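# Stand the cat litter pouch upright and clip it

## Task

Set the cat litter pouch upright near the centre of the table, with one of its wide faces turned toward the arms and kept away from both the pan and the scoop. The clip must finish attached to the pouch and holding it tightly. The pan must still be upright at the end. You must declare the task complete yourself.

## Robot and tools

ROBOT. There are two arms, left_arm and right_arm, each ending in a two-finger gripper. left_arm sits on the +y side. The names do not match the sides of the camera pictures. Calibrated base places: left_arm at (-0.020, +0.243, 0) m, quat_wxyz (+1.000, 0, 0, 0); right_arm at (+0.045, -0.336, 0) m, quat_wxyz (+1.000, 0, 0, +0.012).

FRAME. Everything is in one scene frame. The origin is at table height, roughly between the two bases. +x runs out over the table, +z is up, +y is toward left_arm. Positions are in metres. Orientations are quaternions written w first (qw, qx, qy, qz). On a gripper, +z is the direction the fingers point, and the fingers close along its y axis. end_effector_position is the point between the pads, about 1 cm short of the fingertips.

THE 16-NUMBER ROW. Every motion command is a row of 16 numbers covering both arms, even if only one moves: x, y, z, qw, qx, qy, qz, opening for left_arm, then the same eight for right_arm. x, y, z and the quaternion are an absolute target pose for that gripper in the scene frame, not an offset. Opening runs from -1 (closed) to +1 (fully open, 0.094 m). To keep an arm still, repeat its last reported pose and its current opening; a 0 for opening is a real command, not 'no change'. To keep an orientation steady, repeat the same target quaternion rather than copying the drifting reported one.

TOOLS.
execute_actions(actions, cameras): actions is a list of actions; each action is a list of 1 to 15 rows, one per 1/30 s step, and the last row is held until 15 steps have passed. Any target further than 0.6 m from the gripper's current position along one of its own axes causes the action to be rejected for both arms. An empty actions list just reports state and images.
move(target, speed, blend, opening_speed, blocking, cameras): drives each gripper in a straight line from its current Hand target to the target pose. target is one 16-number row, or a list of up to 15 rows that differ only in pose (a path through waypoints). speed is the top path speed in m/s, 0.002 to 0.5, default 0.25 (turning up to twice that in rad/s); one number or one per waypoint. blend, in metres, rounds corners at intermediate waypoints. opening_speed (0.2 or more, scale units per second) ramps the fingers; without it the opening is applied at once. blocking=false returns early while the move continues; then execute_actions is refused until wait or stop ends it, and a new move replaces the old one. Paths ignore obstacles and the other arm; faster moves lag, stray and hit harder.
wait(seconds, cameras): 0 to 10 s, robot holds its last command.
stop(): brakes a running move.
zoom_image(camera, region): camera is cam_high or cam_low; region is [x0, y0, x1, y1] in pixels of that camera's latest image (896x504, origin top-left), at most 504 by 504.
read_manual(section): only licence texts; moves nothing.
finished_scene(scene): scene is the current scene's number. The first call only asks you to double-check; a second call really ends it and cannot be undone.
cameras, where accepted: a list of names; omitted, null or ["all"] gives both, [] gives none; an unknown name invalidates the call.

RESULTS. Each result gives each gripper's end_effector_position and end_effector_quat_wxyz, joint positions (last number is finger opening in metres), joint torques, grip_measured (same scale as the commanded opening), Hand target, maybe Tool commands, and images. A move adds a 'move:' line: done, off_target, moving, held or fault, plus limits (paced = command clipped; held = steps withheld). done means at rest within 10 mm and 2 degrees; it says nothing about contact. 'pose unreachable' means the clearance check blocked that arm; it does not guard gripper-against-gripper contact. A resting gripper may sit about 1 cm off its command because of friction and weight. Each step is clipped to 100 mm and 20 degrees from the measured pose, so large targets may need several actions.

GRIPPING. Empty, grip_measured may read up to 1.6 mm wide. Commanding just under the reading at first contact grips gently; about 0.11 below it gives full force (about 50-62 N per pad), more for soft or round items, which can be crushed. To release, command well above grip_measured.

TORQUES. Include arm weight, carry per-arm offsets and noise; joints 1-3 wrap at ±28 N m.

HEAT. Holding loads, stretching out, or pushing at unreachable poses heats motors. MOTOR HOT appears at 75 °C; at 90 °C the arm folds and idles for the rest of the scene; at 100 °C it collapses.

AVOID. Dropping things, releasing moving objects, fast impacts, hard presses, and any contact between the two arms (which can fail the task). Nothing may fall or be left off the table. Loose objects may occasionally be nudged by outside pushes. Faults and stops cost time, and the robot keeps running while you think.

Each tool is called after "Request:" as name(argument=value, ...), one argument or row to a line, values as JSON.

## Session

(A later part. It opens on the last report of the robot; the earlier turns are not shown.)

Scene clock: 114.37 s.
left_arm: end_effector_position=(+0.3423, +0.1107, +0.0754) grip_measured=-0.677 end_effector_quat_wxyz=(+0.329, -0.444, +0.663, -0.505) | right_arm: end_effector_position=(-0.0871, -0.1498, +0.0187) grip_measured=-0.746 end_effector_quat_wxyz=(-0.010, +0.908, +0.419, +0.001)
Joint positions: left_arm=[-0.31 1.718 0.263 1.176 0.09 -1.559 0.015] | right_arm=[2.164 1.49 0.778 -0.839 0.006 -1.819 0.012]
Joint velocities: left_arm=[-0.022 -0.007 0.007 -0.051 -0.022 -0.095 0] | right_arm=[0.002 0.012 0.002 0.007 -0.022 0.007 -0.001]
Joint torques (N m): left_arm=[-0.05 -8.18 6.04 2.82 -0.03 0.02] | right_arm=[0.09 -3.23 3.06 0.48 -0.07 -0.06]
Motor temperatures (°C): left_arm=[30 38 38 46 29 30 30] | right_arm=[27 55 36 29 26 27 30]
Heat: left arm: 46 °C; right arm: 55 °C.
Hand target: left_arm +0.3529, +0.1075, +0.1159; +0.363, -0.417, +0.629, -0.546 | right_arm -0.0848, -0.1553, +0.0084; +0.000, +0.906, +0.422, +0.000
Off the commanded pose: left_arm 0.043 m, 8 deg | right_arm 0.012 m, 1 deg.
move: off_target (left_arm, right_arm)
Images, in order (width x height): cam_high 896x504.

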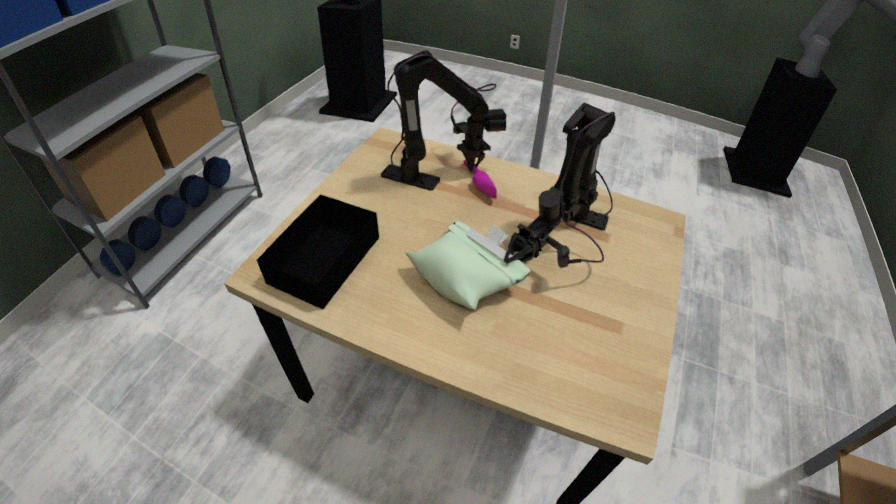

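Request:
move(
  target=[0.3535, 0.1075, 0.117, 0.3635, -0.4182, 0.6283, -0.5461, -0.95, -0.0850, -0.1530, 0.011, 0, 0.9063, 0.4226, 0, -0.2],
  speed=0.05,
  opening_speed=0.4,
  cameras=["cam_high"],
)

Request:
zoom_image(
  camera="cam_high",
  region=[420, 110, 540, 210],
)

Scene clock: 116.60 s.
left_arm: end_effector_position=(+0.3423, +0.1107, +0.0754) grip_measured=-0.677 end_effector_quat_wxyz=(+0.329, -0.444, +0.663, -0.505) | right_arm: end_effector_position=(-0.0883, -0.1480, +0.0166) grip_measured=-0.202 end_effector_quat_wxyz=(-0.012, +0.907, +0.421, +0.001)
Joint positions: left_arm=[-0.31 1.718 0.263 1.176 0.09 -1.559 0.015] | right_arm=[2.164 1.5 0.778 -0.826 0.006 -1.824 0.037]
Joint velocities: left_arm=[-0.012 -0.002 0.027 0.051 -0.037 0.007 0] | right_arm=[-0.012 -0.002 -0.012 -0.007 -0.051 -0.022 -0.001]
Joint torques (N m): left_arm=[0.12 -8.39 6.11 2.85 -0.09 0.03] | right_arm=[-0.54 -4.08 3.99 0.24 -0.1 -0.09]
Motor temperatures (°C): left_arm=[30 38 38 47 29 30 30] | right_arm=[27 53 36 29 26 27 29]
Heat: left arm: 47 °C; right arm: 53 °C.
Hand target: left_arm +0.3529, +0.1075, +0.1159; +0.363, -0.417, +0.629, -0.546 | right_arm -0.0850, -0.1531, +0.0111; +0.000, +0.906, +0.423, +0.000
Off the commanded pose: left_arm 0.043 m, 8 deg | right_arm 0.008 m, 1 deg.
move: off_target (left_arm)
Images, in order (width x height): cam_high 896x504.

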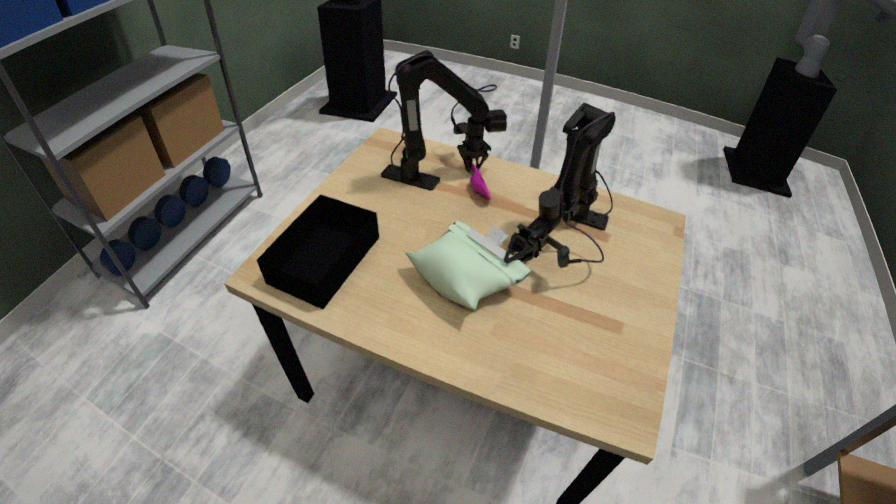

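Scaled by 4.200.

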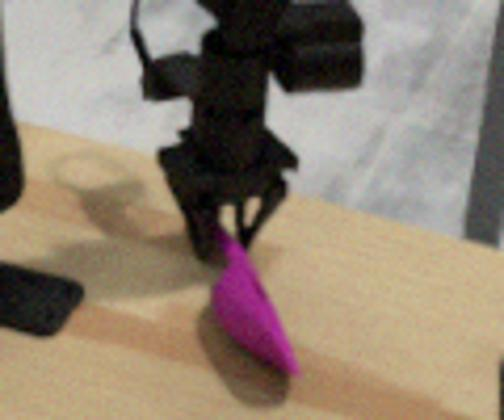

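Request:
move(
  target=[0.3535, 0.1075, 0.117, 0.3635, -0.4182, 0.6283, -0.5461, -0.95, -0.0850, -0.1530, 0.014, 0, 0.9063, 0.4226, 0, 0.4],
  speed=0.05,
  opening_speed=0.8,
  cameras=[],
)

Request:
move(
  target=[0.3535, 0.1075, 0.117, 0.3635, -0.4182, 0.6283, -0.5461, -0.95, -0.0850, -0.1540, 0.120, 0, 0.9063, 0.4226, 0, 0.4],
  speed=0.15,
  cameras=["cam_high"],
)

Request:
zoom_image(
  camera="cam_high",
  region=[400, 100, 580, 320],
)

Scene clock: 117.70 s.
left_arm: end_effector_position=(+0.3423, +0.1107, +0.0754) grip_measured=-0.677 end_effector_quat_wxyz=(+0.329, -0.444, +0.663, -0.505) | right_arm: end_effector_position=(-0.0883, -0.1480, +0.0166) grip_measured=+0.398 end_effector_quat_wxyz=(-0.012, +0.907, +0.421, +0.001)
Joint positions: left_arm=[-0.31 1.718 0.263 1.176 0.09 -1.559 0.015] | right_arm=[2.164 1.5 0.778 -0.826 0.006 -1.824 0.066]
Joint velocities: left_arm=[-0.012 -0.012 0.007 -0.066 -0.037 -0.007 -0.002] | right_arm=[0.002 -0.007 0.007 0.022 -0.037 0.022 -0.001]
Joint torques (N m): left_arm=[-0.08 -8.31 6.08 2.81 -0.01 0.05] | right_arm=[-0.39 -4.36 4.78 0.1 -0.06 -0.11]
Motor temperatures (°C): left_arm=[30 38 38 47 29 30 30] | right_arm=[27 53 36 29 26 27 29]
Heat: left arm: 47 °C; right arm: 53 °C.
Hand target: left_arm +0.3529, +0.1075, +0.1159; +0.363, -0.417, +0.629, -0.546 | right_arm -0.0851, -0.1530, +0.0140; +0.000, +0.906, +0.422, +0.000
Off the commanded pose: left_arm 0.043 m, 8 deg | right_arm 0.007 m, 1 deg.
move: off_target (left_arm)
No camera images: "cameras" was empty.

Scene clock: 119.20 s.
left_arm: end_effector_position=(+0.3423, +0.1107, +0.0754) grip_measured=-0.677 end_effector_quat_wxyz=(+0.329, -0.444, +0.663, -0.505) | right_arm: end_effector_position=(-0.0838, -0.1544, +0.1121) grip_measured=+0.398 end_effector_quat_wxyz=(+0.005, +0.907, +0.421, +0.004)
Joint positions: left_arm=[-0.31 1.718 0.263 1.176 0.09 -1.559 0.015] | right_arm=[2.164 1.395 1.084 -1.271 0.006 -1.824 0.066]
Joint velocities: left_arm=[-0.002 0.007 -0.002 0.007 0.022 0.022 -0.001] | right_arm=[-0.002 0.002 0.017 -0.007 -0.007 -0.022 -0.001]
Joint torques (N m): left_arm=[-0.17 -8.32 6.22 2.8 0 0.02] | right_arm=[-0.18 -5.15 7.69 -0.11 -0.07 -0.06]
Motor temperatures (°C): left_arm=[30 38 38 47 29 30 30] | right_arm=[27 52 36 29 26 27 29]
Heat: left arm: 47 °C; right arm: 52 °C.
Hand target: left_arm +0.3529, +0.1075, +0.1159; +0.363, -0.417, +0.629, -0.546 | right_arm -0.0848, -0.1545, +0.1201; +0.000, +0.906, +0.422, +0.000
Off the commanded pose: left_arm 0.043 m, 8 deg | right_arm 0.008 m, 1 deg.
move: off_target (left_arm)
Images, in order (width x height): cam_high 896x504.

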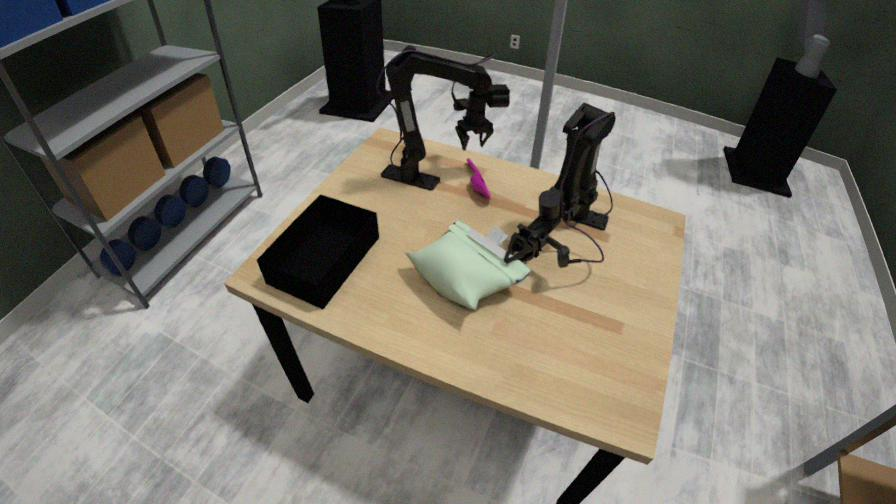

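Scaled by 2.291.

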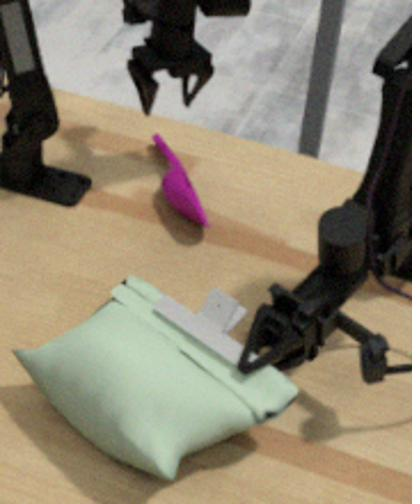

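Request:
zoom_image(
  camera="cam_high",
  region=[430, 200, 540, 300],
)

Request:
execute_actions(
  actions=[],
  cameras=["cam_low"],
)

Request:
zoom_image(
  camera="cam_low",
  region=[460, 130, 660, 290],
)

Scaled by 4.582.

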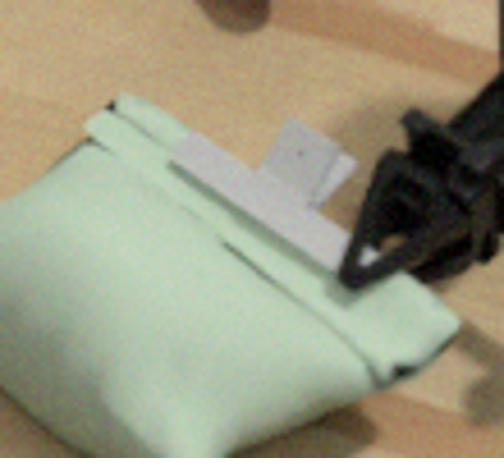

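Scene clock: 119.57 s.
left_arm: end_effector_position=(+0.3423, +0.1107, +0.0754) grip_measured=-0.677 end_effector_quat_wxyz=(+0.329, -0.444, +0.663, -0.505) | right_arm: end_effector_position=(-0.0838, -0.1544, +0.1121) grip_measured=+0.398 end_effector_quat_wxyz=(+0.005, +0.907, +0.421, +0.004)
Joint positions: left_arm=[-0.31 1.718 0.263 1.176 0.09 -1.559 0.015] | right_arm=[2.164 1.395 1.084 -1.271 0.006 -1.824 0.066]
Joint velocities: left_arm=[-0.002 -0.022 0.002 -0.022 0.037 0.022 -0.001] | right_arm=[-0.002 0.002 0.007 -0.037 0.037 -0.007 0.001]
Joint torques (N m): left_arm=[0.08 -8.38 6.13 2.78 -0.06 0.06] | right_arm=[-0.08 -5.22 7.62 -0.1 -0.07 -0.04]
Motor temperatures (°C): left_arm=[30 38 38 47 29 30 30] | right_arm=[27 52 36 29 26 27 29]
Heat: left arm: 47 °C; right arm: 52 °C.
Hand target: left_arm +0.3529, +0.1075, +0.1159; +0.363, -0.417, +0.629, -0.546 | right_arm -0.0848, -0.1545, +0.1201; +0.000, +0.906, +0.422, +0.000
Tool commands: left_gripper/opening=-0.95 right_gripper/opening=+0.4
Off the commanded pose: left_arm 0.043 m, 8 deg | right_arm 0.008 m, 1 deg.
Images, in order (width x height): cam_low 896x504.

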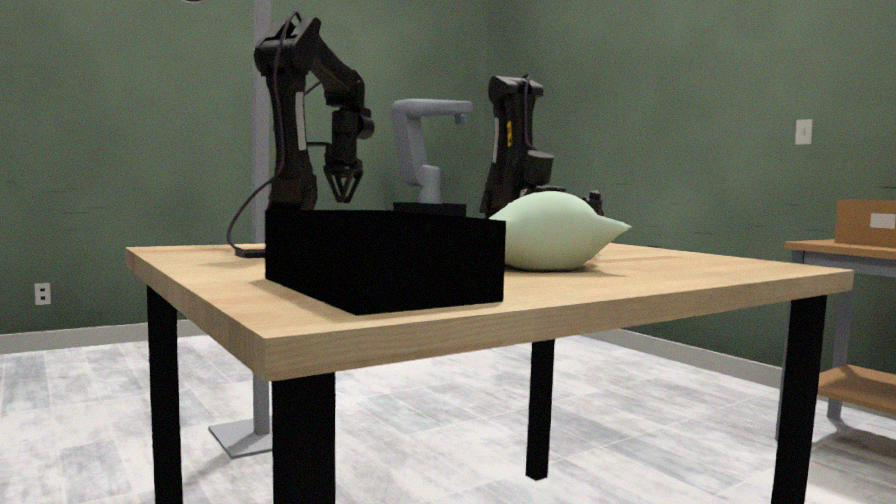

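Scaled by 2.520.

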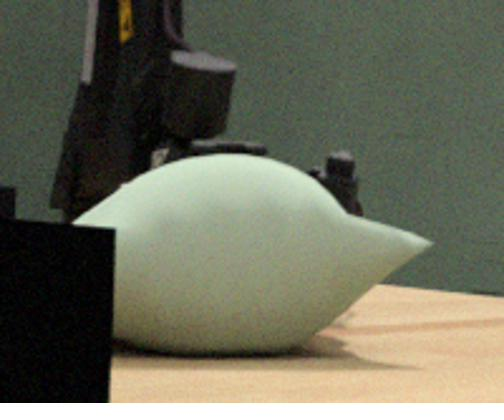

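Request:
execute_actions(
  actions=[],
)

Scene clock: 120.63 s.
left_arm: end_effector_position=(+0.3423, +0.1107, +0.0753) grip_measured=-0.677 end_effector_quat_wxyz=(+0.328, -0.444, +0.663, -0.505) | right_arm: end_effector_position=(-0.0837, -0.1545, +0.1121) grip_measured=+0.398 end_effector_quat_wxyz=(+0.005, +0.907, +0.421, +0.004)
Joint positions: left_arm=[-0.31 1.718 0.263 1.176 0.09 -1.559 0.015] | right_arm=[2.164 1.395 1.084 -1.271 0.006 -1.824 0.066]
Joint velocities: left_arm=[0.007 0.027 0.007 -0.037 -0.066 -0.022 0.001] | right_arm=[0.002 0.002 0.022 -0.007 -0.11 -0.037 0]
Joint torques (N m): left_arm=[-0.13 -8.39 6.05 2.81 -0.04 0.01] | right_arm=[-0.25 -5.22 7.6 -0.04 -0.11 -0.07]
Motor temperatures (°C): left_arm=[30 38 38 47 29 30 30] | right_arm=[27 52 36 29 26 27 29]
Heat: left arm: 47 °C; right arm: 52 °C.
Hand target: left_arm +0.3529, +0.1075, +0.1158; +0.363, -0.417, +0.630, -0.546 | right_arm -0.0848, -0.1545, +0.1201; +0.000, +0.906, +0.422, +0.000
Tool commands: left_gripper/opening=-0.95 right_gripper/opening=+0.4
Off the commanded pose: left_arm 0.043 m, 8 deg | right_arm 0.008 m, 1 deg.

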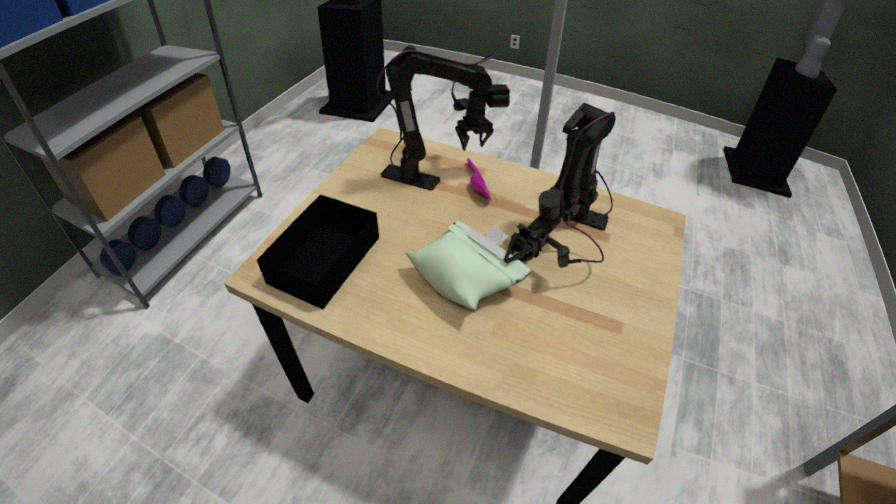

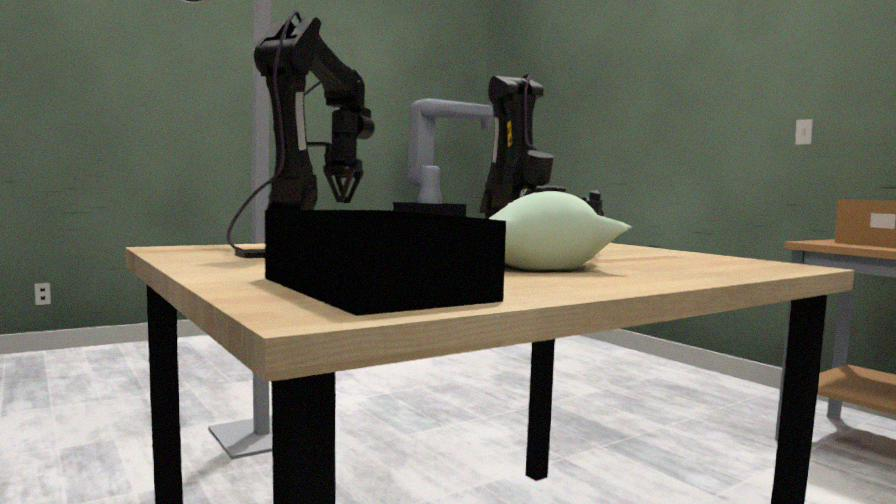

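Request:
zoom_image(
  camera="cam_high",
  region=[390, 200, 590, 320],
)

Request:
zoom_image(
  camera="cam_low",
  region=[440, 140, 680, 290],
)

Scaled by 2.520.

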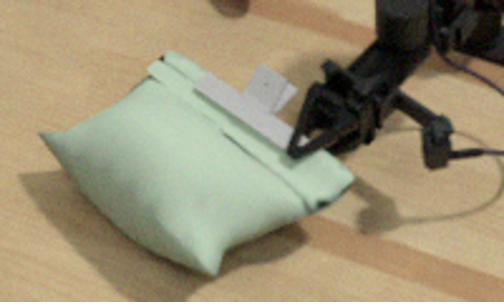

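Scaled by 2.100.

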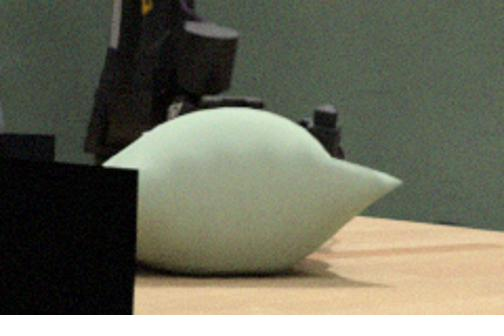

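Request:
zoom_image(
  camera="cam_high",
  region=[436, 210, 536, 285],
)

Scaled by 5.040.

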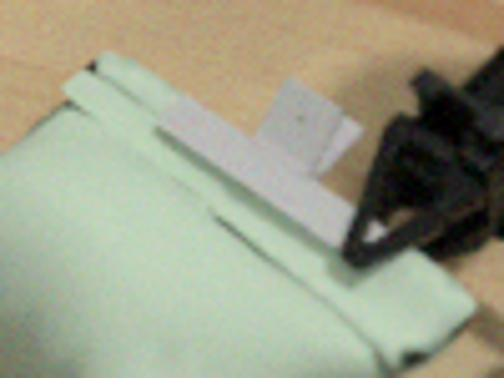

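Request:
move(
  target=[
    [0.3535, 0.1075, 0.117, 0.3635, -0.4182, 0.6283, -0.5461, -0.95, -0.07, -0.155, 0.178, 0, 0.9063, 0.4226, 0, 0.15],
    [0.3535, 0.1075, 0.117, 0.3635, -0.4182, 0.6283, -0.5461, -0.95, 0.11, -0.165, 0.175, 0, 0.9767, -0.2147, 0, 0.15],
    [0.3535, 0.1075, 0.117, 0.3635, -0.4182, 0.6283, -0.5461, -0.95, 0.262, -0.125, 0.145, -0.6428, 0.7499, -0.1561, 0.0027, 0.15],
  ],
  speed=0.2,
  blend=[0.03, 0.03, 0],
)

Scene clock: 136.10 s.
left_arm: end_effector_position=(+0.3423, +0.1107, +0.0753) grip_measured=-0.677 end_effector_quat_wxyz=(+0.328, -0.444, +0.663, -0.505) | right_arm: end_effector_position=(+0.2745, -0.1306, +0.1567) grip_measured=+0.152 end_effector_quat_wxyz=(-0.650, +0.749, -0.124, +0.032)
Joint positions: left_arm=[-0.31 1.718 0.263 1.176 0.09 -1.559 0.015] | right_arm=[0.141 1.234 0.324 0.512 -1.165 -1.824 0.054]
Joint velocities: left_arm=[-0.032 0.002 0.002 -0.051 -0.051 0.007 -0.001] | right_arm=[-0.002 -0.002 0.002 -0.051 0.051 -0.037 0]
Joint torques (N m): left_arm=[-0.05 -8.32 6.02 2.84 -0.02 0.01] | right_arm=[-0.54 -2.15 4.25 1.33 -0.47 0.18]
Motor temperatures (°C): left_arm=[30 39 38 50 29 30 30] | right_arm=[27 47 36 30 26 27 29]
Heat: left arm: 50 °C; right arm: 47 °C.
Hand target: left_arm +0.3529, +0.1075, +0.1159; +0.363, -0.417, +0.629, -0.546 | right_arm +0.2683, -0.1316, +0.1482; -0.648, +0.749, -0.139, +0.009
Off the commanded pose: left_arm 0.043 m, 8 deg | right_arm 0.018 m, 5 deg.
move: off_target (left_arm, right_arm); blend cut to 0.0299 m at target 1

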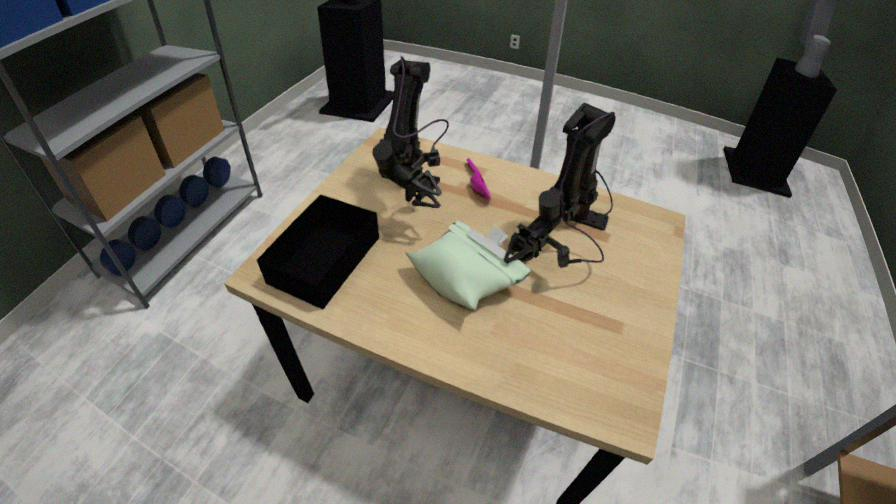

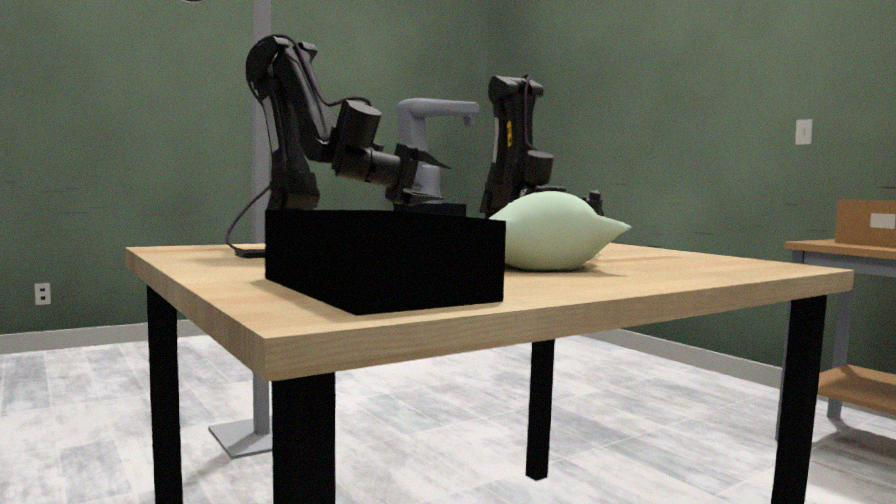

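Request:
move(
  target=[0.3535, 0.1075, 0.117, 0.3635, -0.4182, 0.6283, -0.5461, -0.95, 0.254, -0.127, 0.075, -0.6428, 0.7499, -0.1561, 0.0027, 0.15],
  speed=0.1,
)

Request:
zoom_image(
  camera="cam_high",
  region=[396, 180, 516, 270],
)

Scene clock: 138.33 s.
left_arm: end_effector_position=(+0.3423, +0.1107, +0.0753) grip_measured=-0.677 end_effector_quat_wxyz=(+0.328, -0.444, +0.663, -0.505) | right_arm: end_effector_position=(+0.2614, -0.1272, +0.0808) grip_measured=+0.152 end_effector_quat_wxyz=(-0.648, +0.748, -0.141, +0.023)
Joint positions: left_arm=[-0.31 1.718 0.263 1.176 0.09 -1.559 0.015] | right_arm=[0.176 1.71 0.137 1.198 -1.122 -1.76 0.054]
Joint velocities: left_arm=[-0.017 -0.002 -0.002 0.007 -0.022 -0.022 -0.001] | right_arm=[-0.002 -0.007 -0.002 0.066 -0.022 -0.081 0]
Joint torques (N m): left_arm=[0.01 -8.4 6.23 2.79 -0.09 0.06] | right_arm=[0.68 -3.15 1.66 1.33 -0.25 0.17]
Motor temperatures (°C): left_arm=[30 39 38 50 29 30 30] | right_arm=[27 46 36 30 26 27 29]
Heat: left arm: 50 °C; right arm: 46 °C.
Hand target: left_arm +0.3529, +0.1075, +0.1159; +0.363, -0.417, +0.629, -0.546 | right_arm +0.2546, -0.1266, +0.0739; -0.643, +0.750, -0.156, +0.003
Off the commanded pose: left_arm 0.043 m, 8 deg | right_arm 0.009 m, 3 deg.
move: off_target (left_arm, right_arm)

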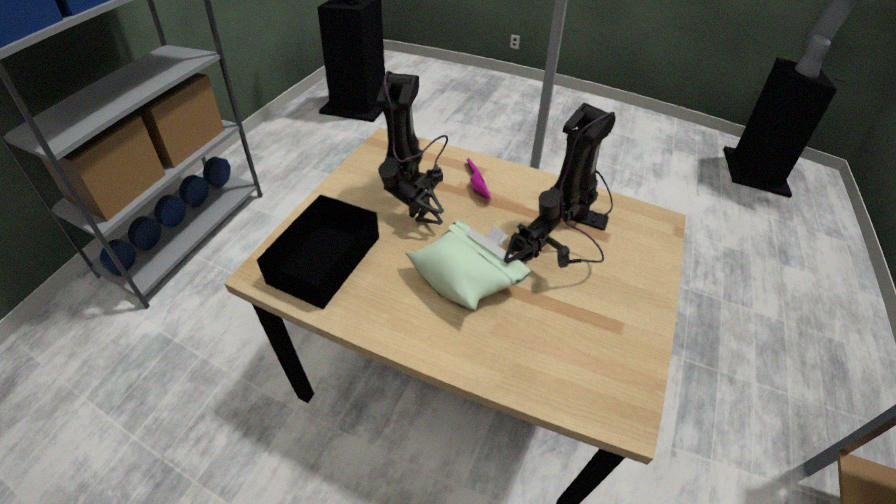

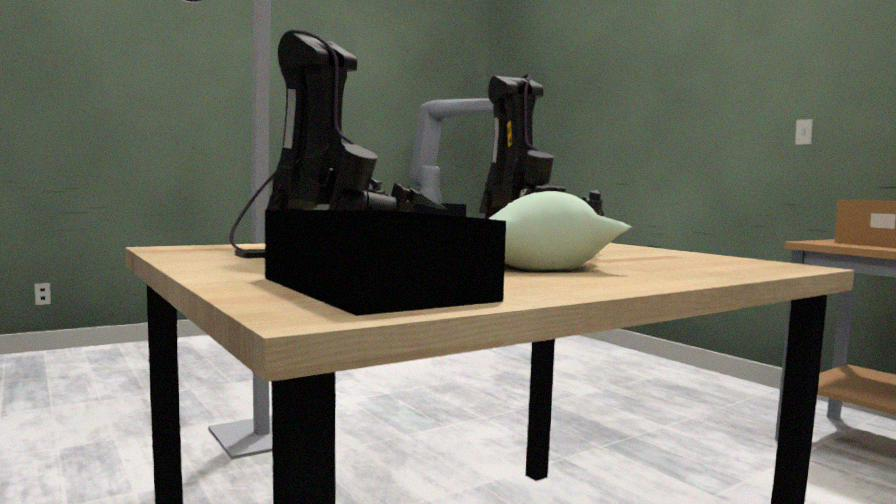

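Scaled by 4.200.

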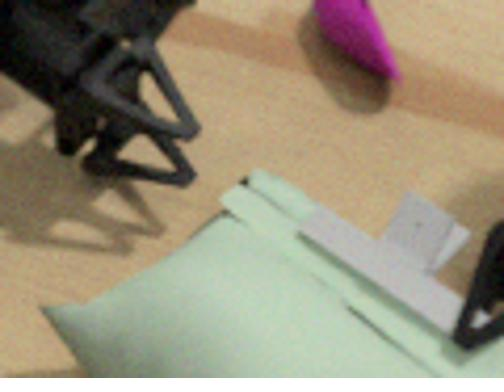

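Request:
move(
  target=[0.3535, 0.1075, 0.117, 0.3635, -0.4182, 0.6283, -0.5461, -0.95, 0.2546, -0.1266, 0.058, -0.6428, 0.7499, -0.1561, 0.0027, 0.15],
  speed=0.06,
  cameras=["cam_high"],
)

Request:
zoom_image(
  camera="cam_high",
  region=[396, 180, 516, 270],
)

Scene clock: 140.33 s.
left_arm: end_effector_position=(+0.3423, +0.1107, +0.0753) grip_measured=-0.677 end_effector_quat_wxyz=(+0.328, -0.444, +0.663, -0.505) | right_arm: end_effector_position=(+0.2615, -0.1273, +0.0641) grip_measured=+0.152 end_effector_quat_wxyz=(-0.648, +0.748, -0.142, +0.023)
Joint positions: left_arm=[-0.31 1.718 0.263 1.176 0.09 -1.559 0.015] | right_arm=[0.176 1.88 0.131 1.374 -1.12 -1.76 0.054]
Joint velocities: left_arm=[0.002 0.012 0.022 0.007 -0.007 0.095 0] | right_arm=[0.007 -0.007 -0.002 -0.007 -0.007 -0.007 0.001]
Joint torques (N m): left_arm=[-0.17 -8.24 6.11 2.79 -0.08 0.01] | right_arm=[0.7 -3.62 0.87 1.35 -0.27 0.15]
Motor temperatures (°C): left_arm=[30 39 38 50 29 30 30] | right_arm=[27 46 36 31 26 27 29]
Heat: left arm: 50 °C; right arm: 46 °C.
Hand target: left_arm +0.3529, +0.1075, +0.1159; +0.363, -0.417, +0.629, -0.546 | right_arm +0.2546, -0.1266, +0.0577; -0.643, +0.750, -0.156, +0.003
Off the commanded pose: left_arm 0.043 m, 8 deg | right_arm 0.009 m, 3 deg.
move: off_target (left_arm, right_arm)
Images, in order (width x height): cam_high 896x504.

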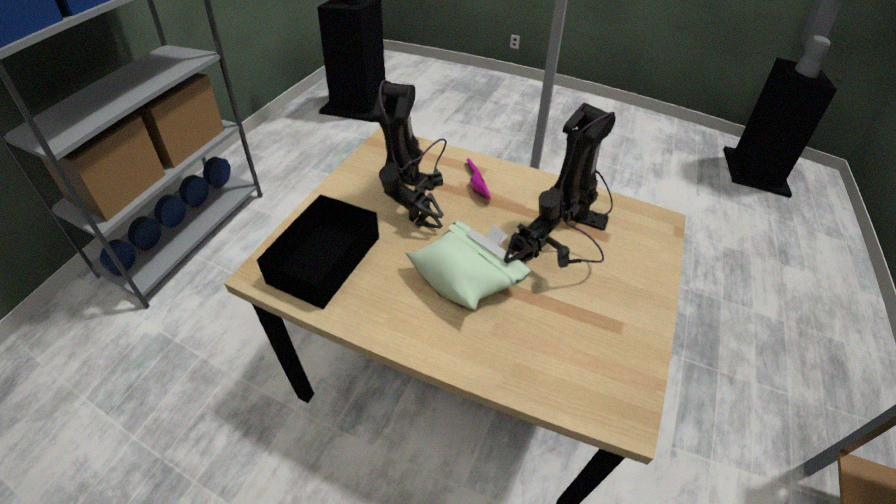

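Scaled by 4.200.

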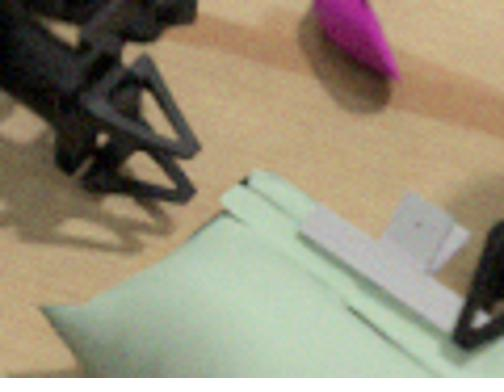

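Request:
move(
  target=[0.3535, 0.1075, 0.117, 0.3635, -0.4182, 0.6283, -0.5461, -0.95, 0.2685, -0.057, 0.0590, -0.6428, 0.7499, -0.1561, 0.0027, 0.15],
  speed=0.06,
)

Request:
zoom_image(
  camera="cam_high",
  region=[396, 180, 516, 270],
)

Scene clock: 142.33 s.
left_arm: end_effector_position=(+0.3423, +0.1107, +0.0753) grip_measured=-0.677 end_effector_quat_wxyz=(+0.328, -0.444, +0.663, -0.505) | right_arm: end_effector_position=(+0.2685, -0.0586, +0.0636) grip_measured=+0.152 end_effector_quat_wxyz=(-0.647, +0.748, -0.148, +0.012)
Joint positions: left_arm=[-0.31 1.718 0.263 1.176 0.09 -1.559 0.015] | right_arm=[0.486 1.977 0.252 1.481 -0.833 -1.577 0.054]
Joint velocities: left_arm=[-0.012 0.022 0.007 0.037 0.037 -0.037 0.001] | right_arm=[-0.007 0.002 0.007 -0.007 0.007 0.022 0]
Joint torques (N m): left_arm=[-0.12 -8.43 6.17 2.86 0.01 0.08] | right_arm=[0.64 -4.72 2.88 1.58 -0.17 0.16]
Motor temperatures (°C): left_arm=[30 39 39 50 29 30 30] | right_arm=[27 45 35 31 26 27 29]
Heat: left arm: 50 °C; right arm: 45 °C.
Hand target: left_arm +0.3529, +0.1075, +0.1159; +0.363, -0.417, +0.629, -0.546 | right_arm +0.2689, -0.0563, +0.0592; -0.643, +0.749, -0.156, +0.002
Off the commanded pose: left_arm 0.043 m, 8 deg | right_arm 0.005 m, 2 deg.
move: off_target (left_arm)

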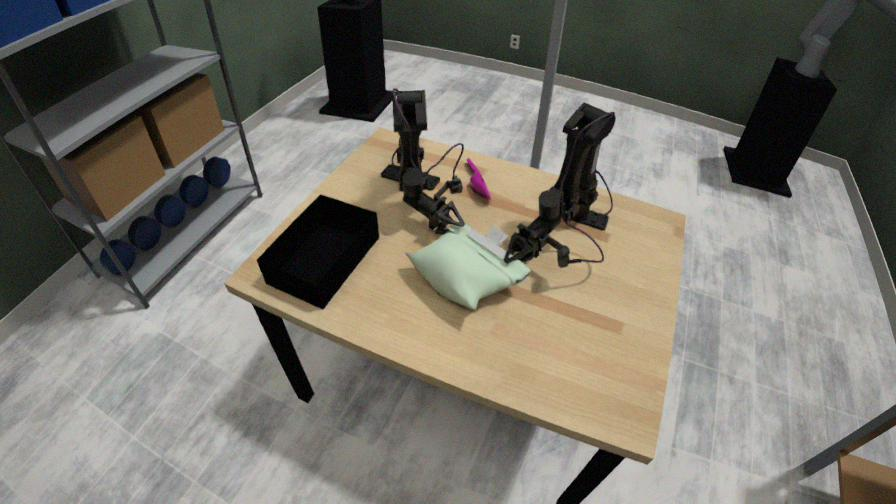

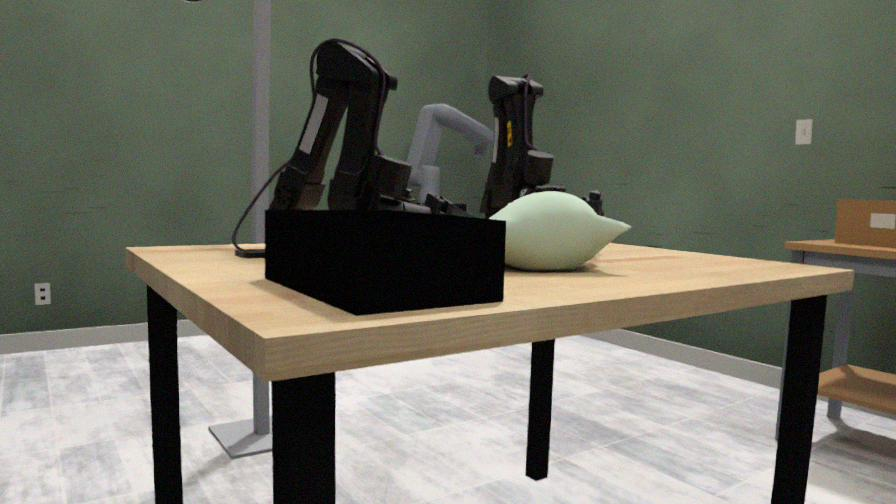

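Scaled by 4.200.

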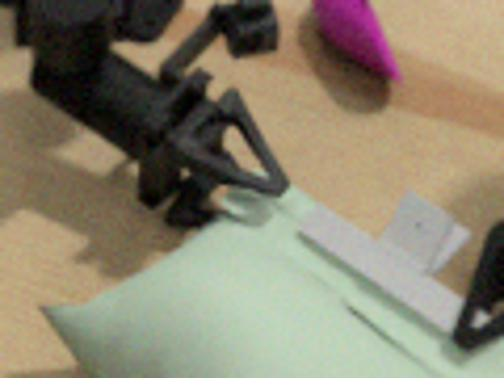

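Request:
move(
  target=[0.3535, 0.1075, 0.117, 0.3635, -0.4182, 0.6283, -0.5461, -0.95, 0.2785, -0.054, 0.0600, -0.6428, 0.7499, -0.1561, 0.0027, 0.15],
  speed=0.06,
  cameras=["cam_high"],
)

Request:
zoom_image(
  camera="cam_high",
  region=[396, 180, 516, 270],
)

Scene clock: 143.47 s.
left_arm: end_effector_position=(+0.3423, +0.1107, +0.0753) grip_measured=-0.677 end_effector_quat_wxyz=(+0.328, -0.444, +0.663, -0.505) | right_arm: end_effector_position=(+0.2766, -0.0540, +0.0675) grip_measured=+0.152 end_effector_quat_wxyz=(-0.651, +0.745, -0.143, +0.016)
Joint positions: left_arm=[-0.31 1.718 0.263 1.176 0.09 -1.559 0.015] | right_arm=[0.486 1.977 0.286 1.463 -0.833 -1.577 0.054]
Joint velocities: left_arm=[-0.012 -0.012 0.002 0.022 -0.022 -0.066 -0.001] | right_arm=[-0.007 -0.002 0.002 -0.037 0.022 0.022 -0.001]
Joint torques (N m): left_arm=[-0.02 -8.09 6 2.84 -0.05 -0.01] | right_arm=[-0.58 -5.14 3.32 1.37 -0.25 0.09]
Motor temperatures (°C): left_arm=[30 39 39 51 29 30 30] | right_arm=[27 45 35 32 26 27 29]
Heat: left arm: 51 °C; right arm: 45 °C.
Hand target: left_arm +0.3529, +0.1075, +0.1159; +0.363, -0.417, +0.629, -0.546 | right_arm +0.2783, -0.0543, +0.0602; -0.643, +0.750, -0.156, +0.003
Off the commanded pose: left_arm 0.043 m, 8 deg | right_arm 0.008 m, 2 deg.
move: off_target (left_arm)
Images, in order (width x height): cam_high 896x504.

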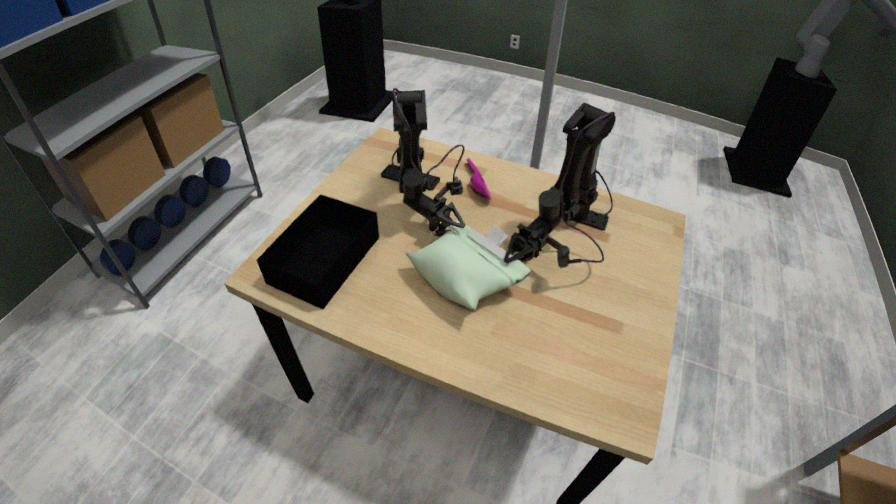

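Scaled by 4.200.

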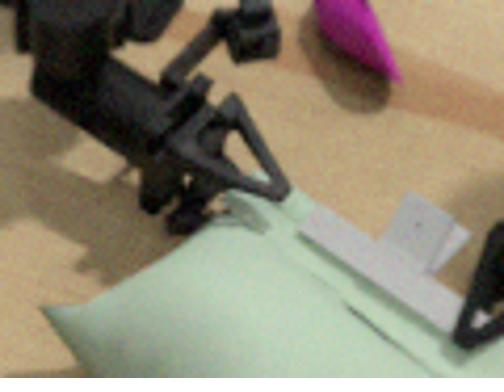

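Request:
move(
  target=[0.3535, 0.1075, 0.117, 0.3635, -0.4182, 0.6283, -0.5461, -0.95, 0.2785, -0.054, 0.0600, -0.6428, 0.7499, -0.1561, 0.0027, -1.0],
  speed=0.06,
  opening_speed=0.8,
  cameras=["cam_high"],
)

Request:
zoom_image(
  camera="cam_high",
  region=[396, 180, 516, 270],
)

Scene clock: 145.43 s.
left_arm: end_effector_position=(+0.3422, +0.1107, +0.0757) grip_measured=-0.677 end_effector_quat_wxyz=(+0.329, -0.444, +0.663, -0.505) | right_arm: end_effector_position=(+0.2757, -0.0542, +0.0636) grip_measured=-0.983 end_effector_quat_wxyz=(-0.646, +0.749, -0.148, +0.009)
Joint positions: left_arm=[-0.31 1.714 0.263 1.173 0.09 -1.558 0.015] | right_arm=[0.486 1.977 0.287 1.439 -0.835 -1.577 0.001]
Joint velocities: left_arm=[0.007 -0.007 0.027 -0.022 0.007 0.007 -0.001] | right_arm=[0.002 0.007 0.002 0.051 0.007 -0.037 -0.001]
Joint torques (N m): left_arm=[0.03 -8.09 6.08 2.84 -0.06 0.05] | right_arm=[-0.69 -5.19 3.15 1.52 -0.25 0.09]
Motor temperatures (°C): left_arm=[30 39 39 51 29 30 30] | right_arm=[27 45 35 32 26 27 29]
Heat: left arm: 51 °C; right arm: 45 °C.
Hand target: left_arm +0.3529, +0.1075, +0.1161; +0.363, -0.417, +0.629, -0.546 | right_arm +0.2787, -0.0540, +0.0601; -0.643, +0.750, -0.156, +0.003
Off the commanded pose: left_arm 0.043 m, 8 deg | right_arm 0.005 m, 1 deg.
move: off_target (left_arm)
Images, in order (width x height): cam_high 896x504.

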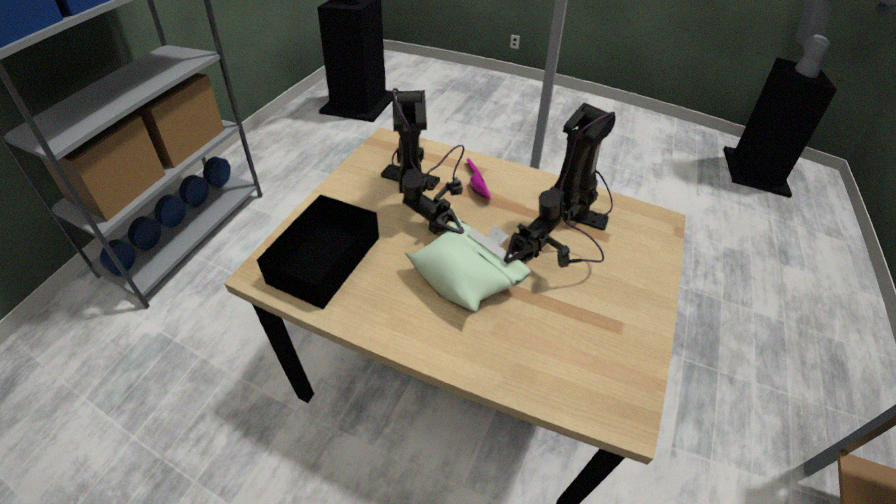

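Scaled by 4.200.

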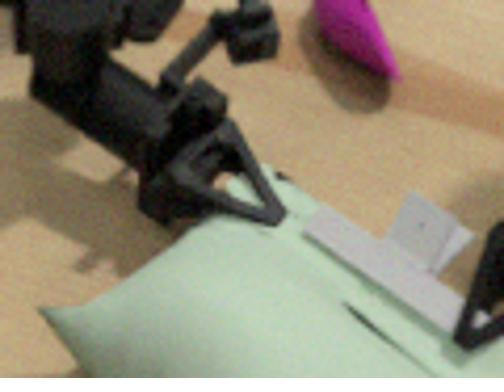

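Request:
move(
  target=[0.3535, 0.1075, 0.117, 0.3635, -0.4182, 0.6283, -0.5461, -0.95, 0.2785, -0.054, 0.085, -0.6428, 0.7499, -0.1561, 0.0027, -1.0],
  speed=0.06,
)

Request:
zoom_image(
  camera="cam_high",
  region=[396, 180, 516, 270],
)

Scene clock: 146.70 s.
left_arm: end_effector_position=(+0.3434, +0.1098, +0.0832) grip_measured=-0.678 end_effector_quat_wxyz=(+0.332, -0.440, +0.656, -0.515) | right_arm: end_effector_position=(+0.2758, -0.0554, +0.0760) grip_measured=-0.983 end_effector_quat_wxyz=(-0.635, +0.755, -0.162, +0.002)
Joint positions: left_arm=[-0.31 1.705 0.263 1.19 0.094 -1.565 0.015] | right_arm=[0.486 1.833 0.289 1.256 -0.826 -1.576 0.001]
Joint velocities: left_arm=[-0.017 0.007 -0.007 0.007 0.007 -0.007 0.001] | right_arm=[0.002 -0.017 0.007 -0.037 0.007 -0.022 0]
Joint torques (N m): left_arm=[0.03 -7.43 6.31 2.63 -0.08 0.06] | right_arm=[-0.72 -7.65 4.21 1.56 -0.35 0.06]
Motor temperatures (°C): left_arm=[30 38 39 51 29 30 30] | right_arm=[27 45 35 32 26 27 29]
Heat: left arm: 51 °C; right arm: 45 °C.
Hand target: left_arm +0.3532, +0.1075, +0.1164; +0.363, -0.417, +0.629, -0.546 | right_arm +0.2785, -0.0540, +0.0854; -0.643, +0.750, -0.156, +0.003
Off the commanded pose: left_arm 0.035 m, 6 deg | right_arm 0.009 m, 1 deg.
move: off_target (left_arm)

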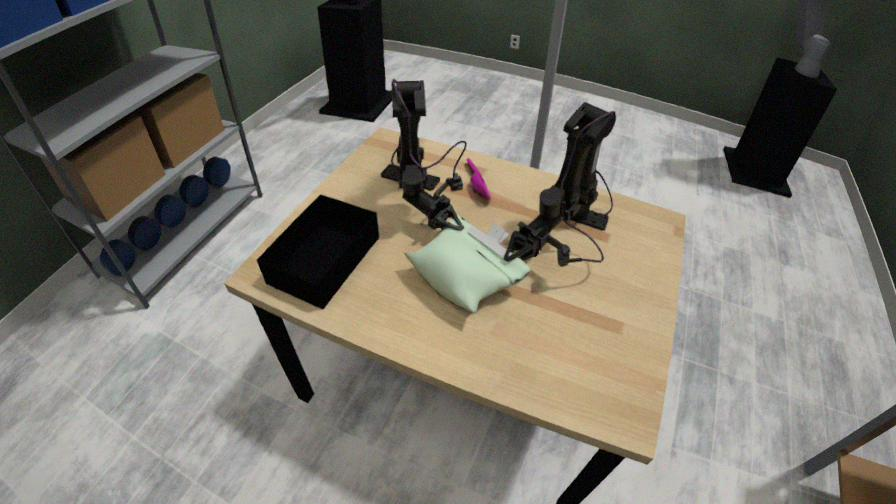

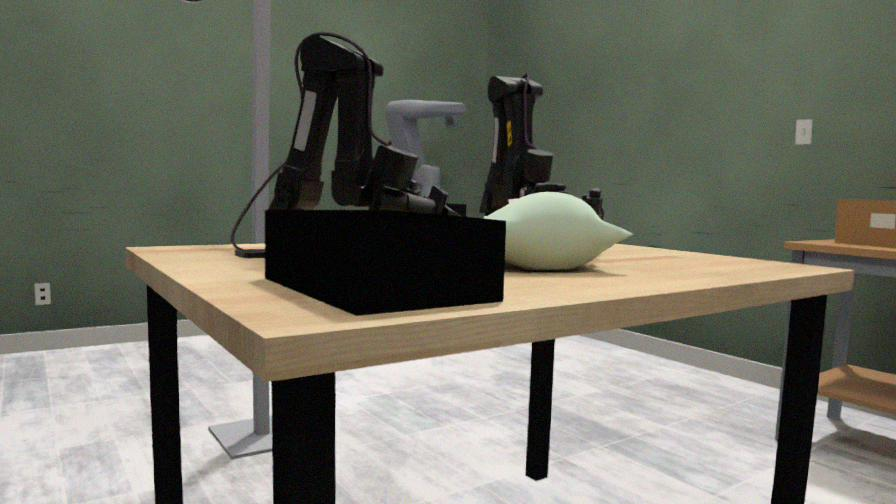

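Scaled by 4.200.

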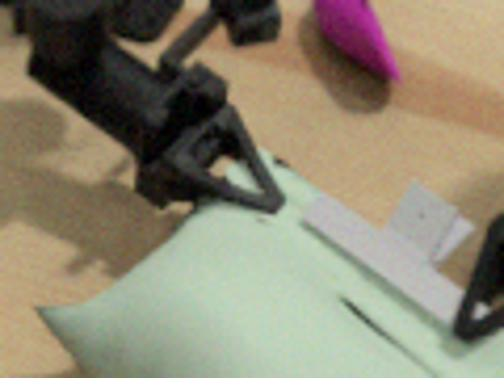

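Request:
move(
  target=[0.356, 0.107, 0.135, 0.3202, -0.4518, 0.6833, -0.4759, -0.95, 0.2775, -0.052, 0.114, -0.6395, 0.7295, -0.2336, -0.0645, -1.0],
  speed=0.06,
)

Request:
zoom_image(
  camera="cam_high",
  region=[390, 180, 590, 320],
)

Scene clock: 151.30 s.
left_arm: end_effector_position=(+0.3439, +0.1080, +0.1035) grip_measured=-0.678 end_effector_quat_wxyz=(+0.287, -0.469, +0.700, -0.454) | right_arm: end_effector_position=(+0.2730, -0.0565, +0.1000) grip_measured=-0.983 end_effector_quat_wxyz=(-0.627, +0.737, -0.242, -0.069)
Joint positions: left_arm=[-0.315 1.408 0.425 0.545 0.092 -1.554 0.015] | right_arm=[0.486 1.642 0.304 1.033 -0.83 -1.372 0.001]
Joint velocities: left_arm=[0.002 0.002 0.007 -0.007 -0.022 0.037 0] | right_arm=[0.002 0.007 -0.012 0.066 -0.037 0.037 0.001]
Joint torques (N m): left_arm=[-0.29 -6.63 9.4 2.17 -0.3 0.2] | right_arm=[0.35 -7.04 5.96 1.62 -0.25 0.17]
Motor temperatures (°C): left_arm=[30 38 39 50 29 30 30] | right_arm=[27 45 35 33 26 27 29]
Heat: left arm: 50 °C; right arm: 45 °C.
Hand target: left_arm +0.3551, +0.1071, +0.1348; +0.320, -0.453, +0.682, -0.476 | right_arm +0.2770, -0.0523, +0.1144; -0.640, +0.730, -0.233, -0.065
Off the commanded pose: left_arm 0.034 m, 5 deg | right_arm 0.015 m, 2 deg.
move: off_target (left_arm, right_arm)

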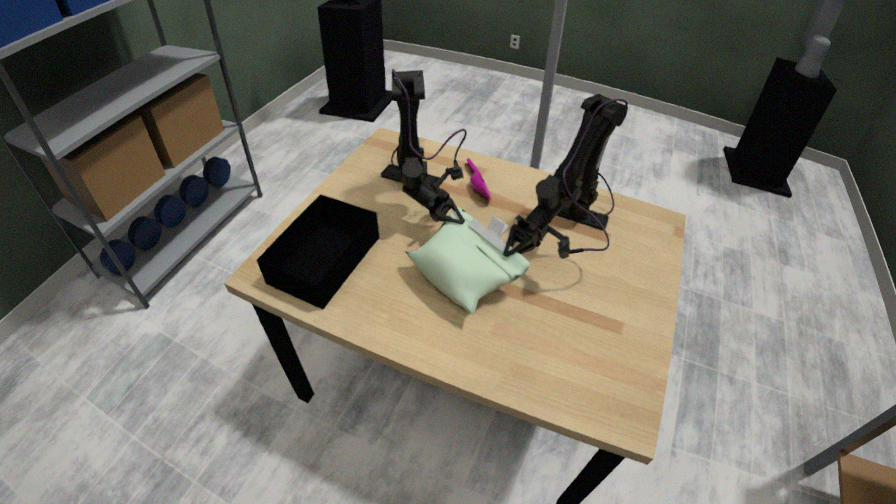

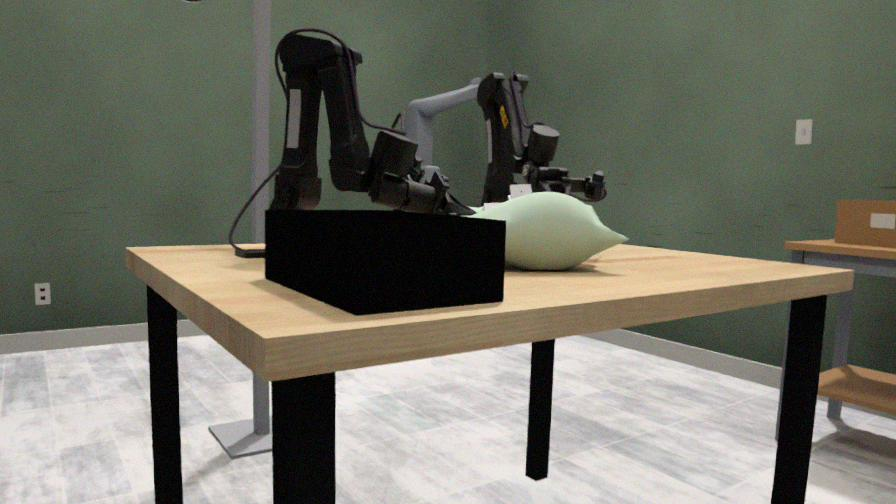

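Scaled by 2.520.

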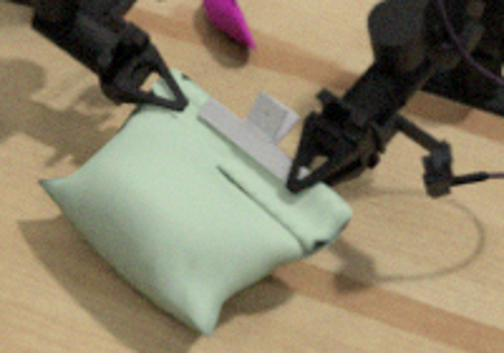

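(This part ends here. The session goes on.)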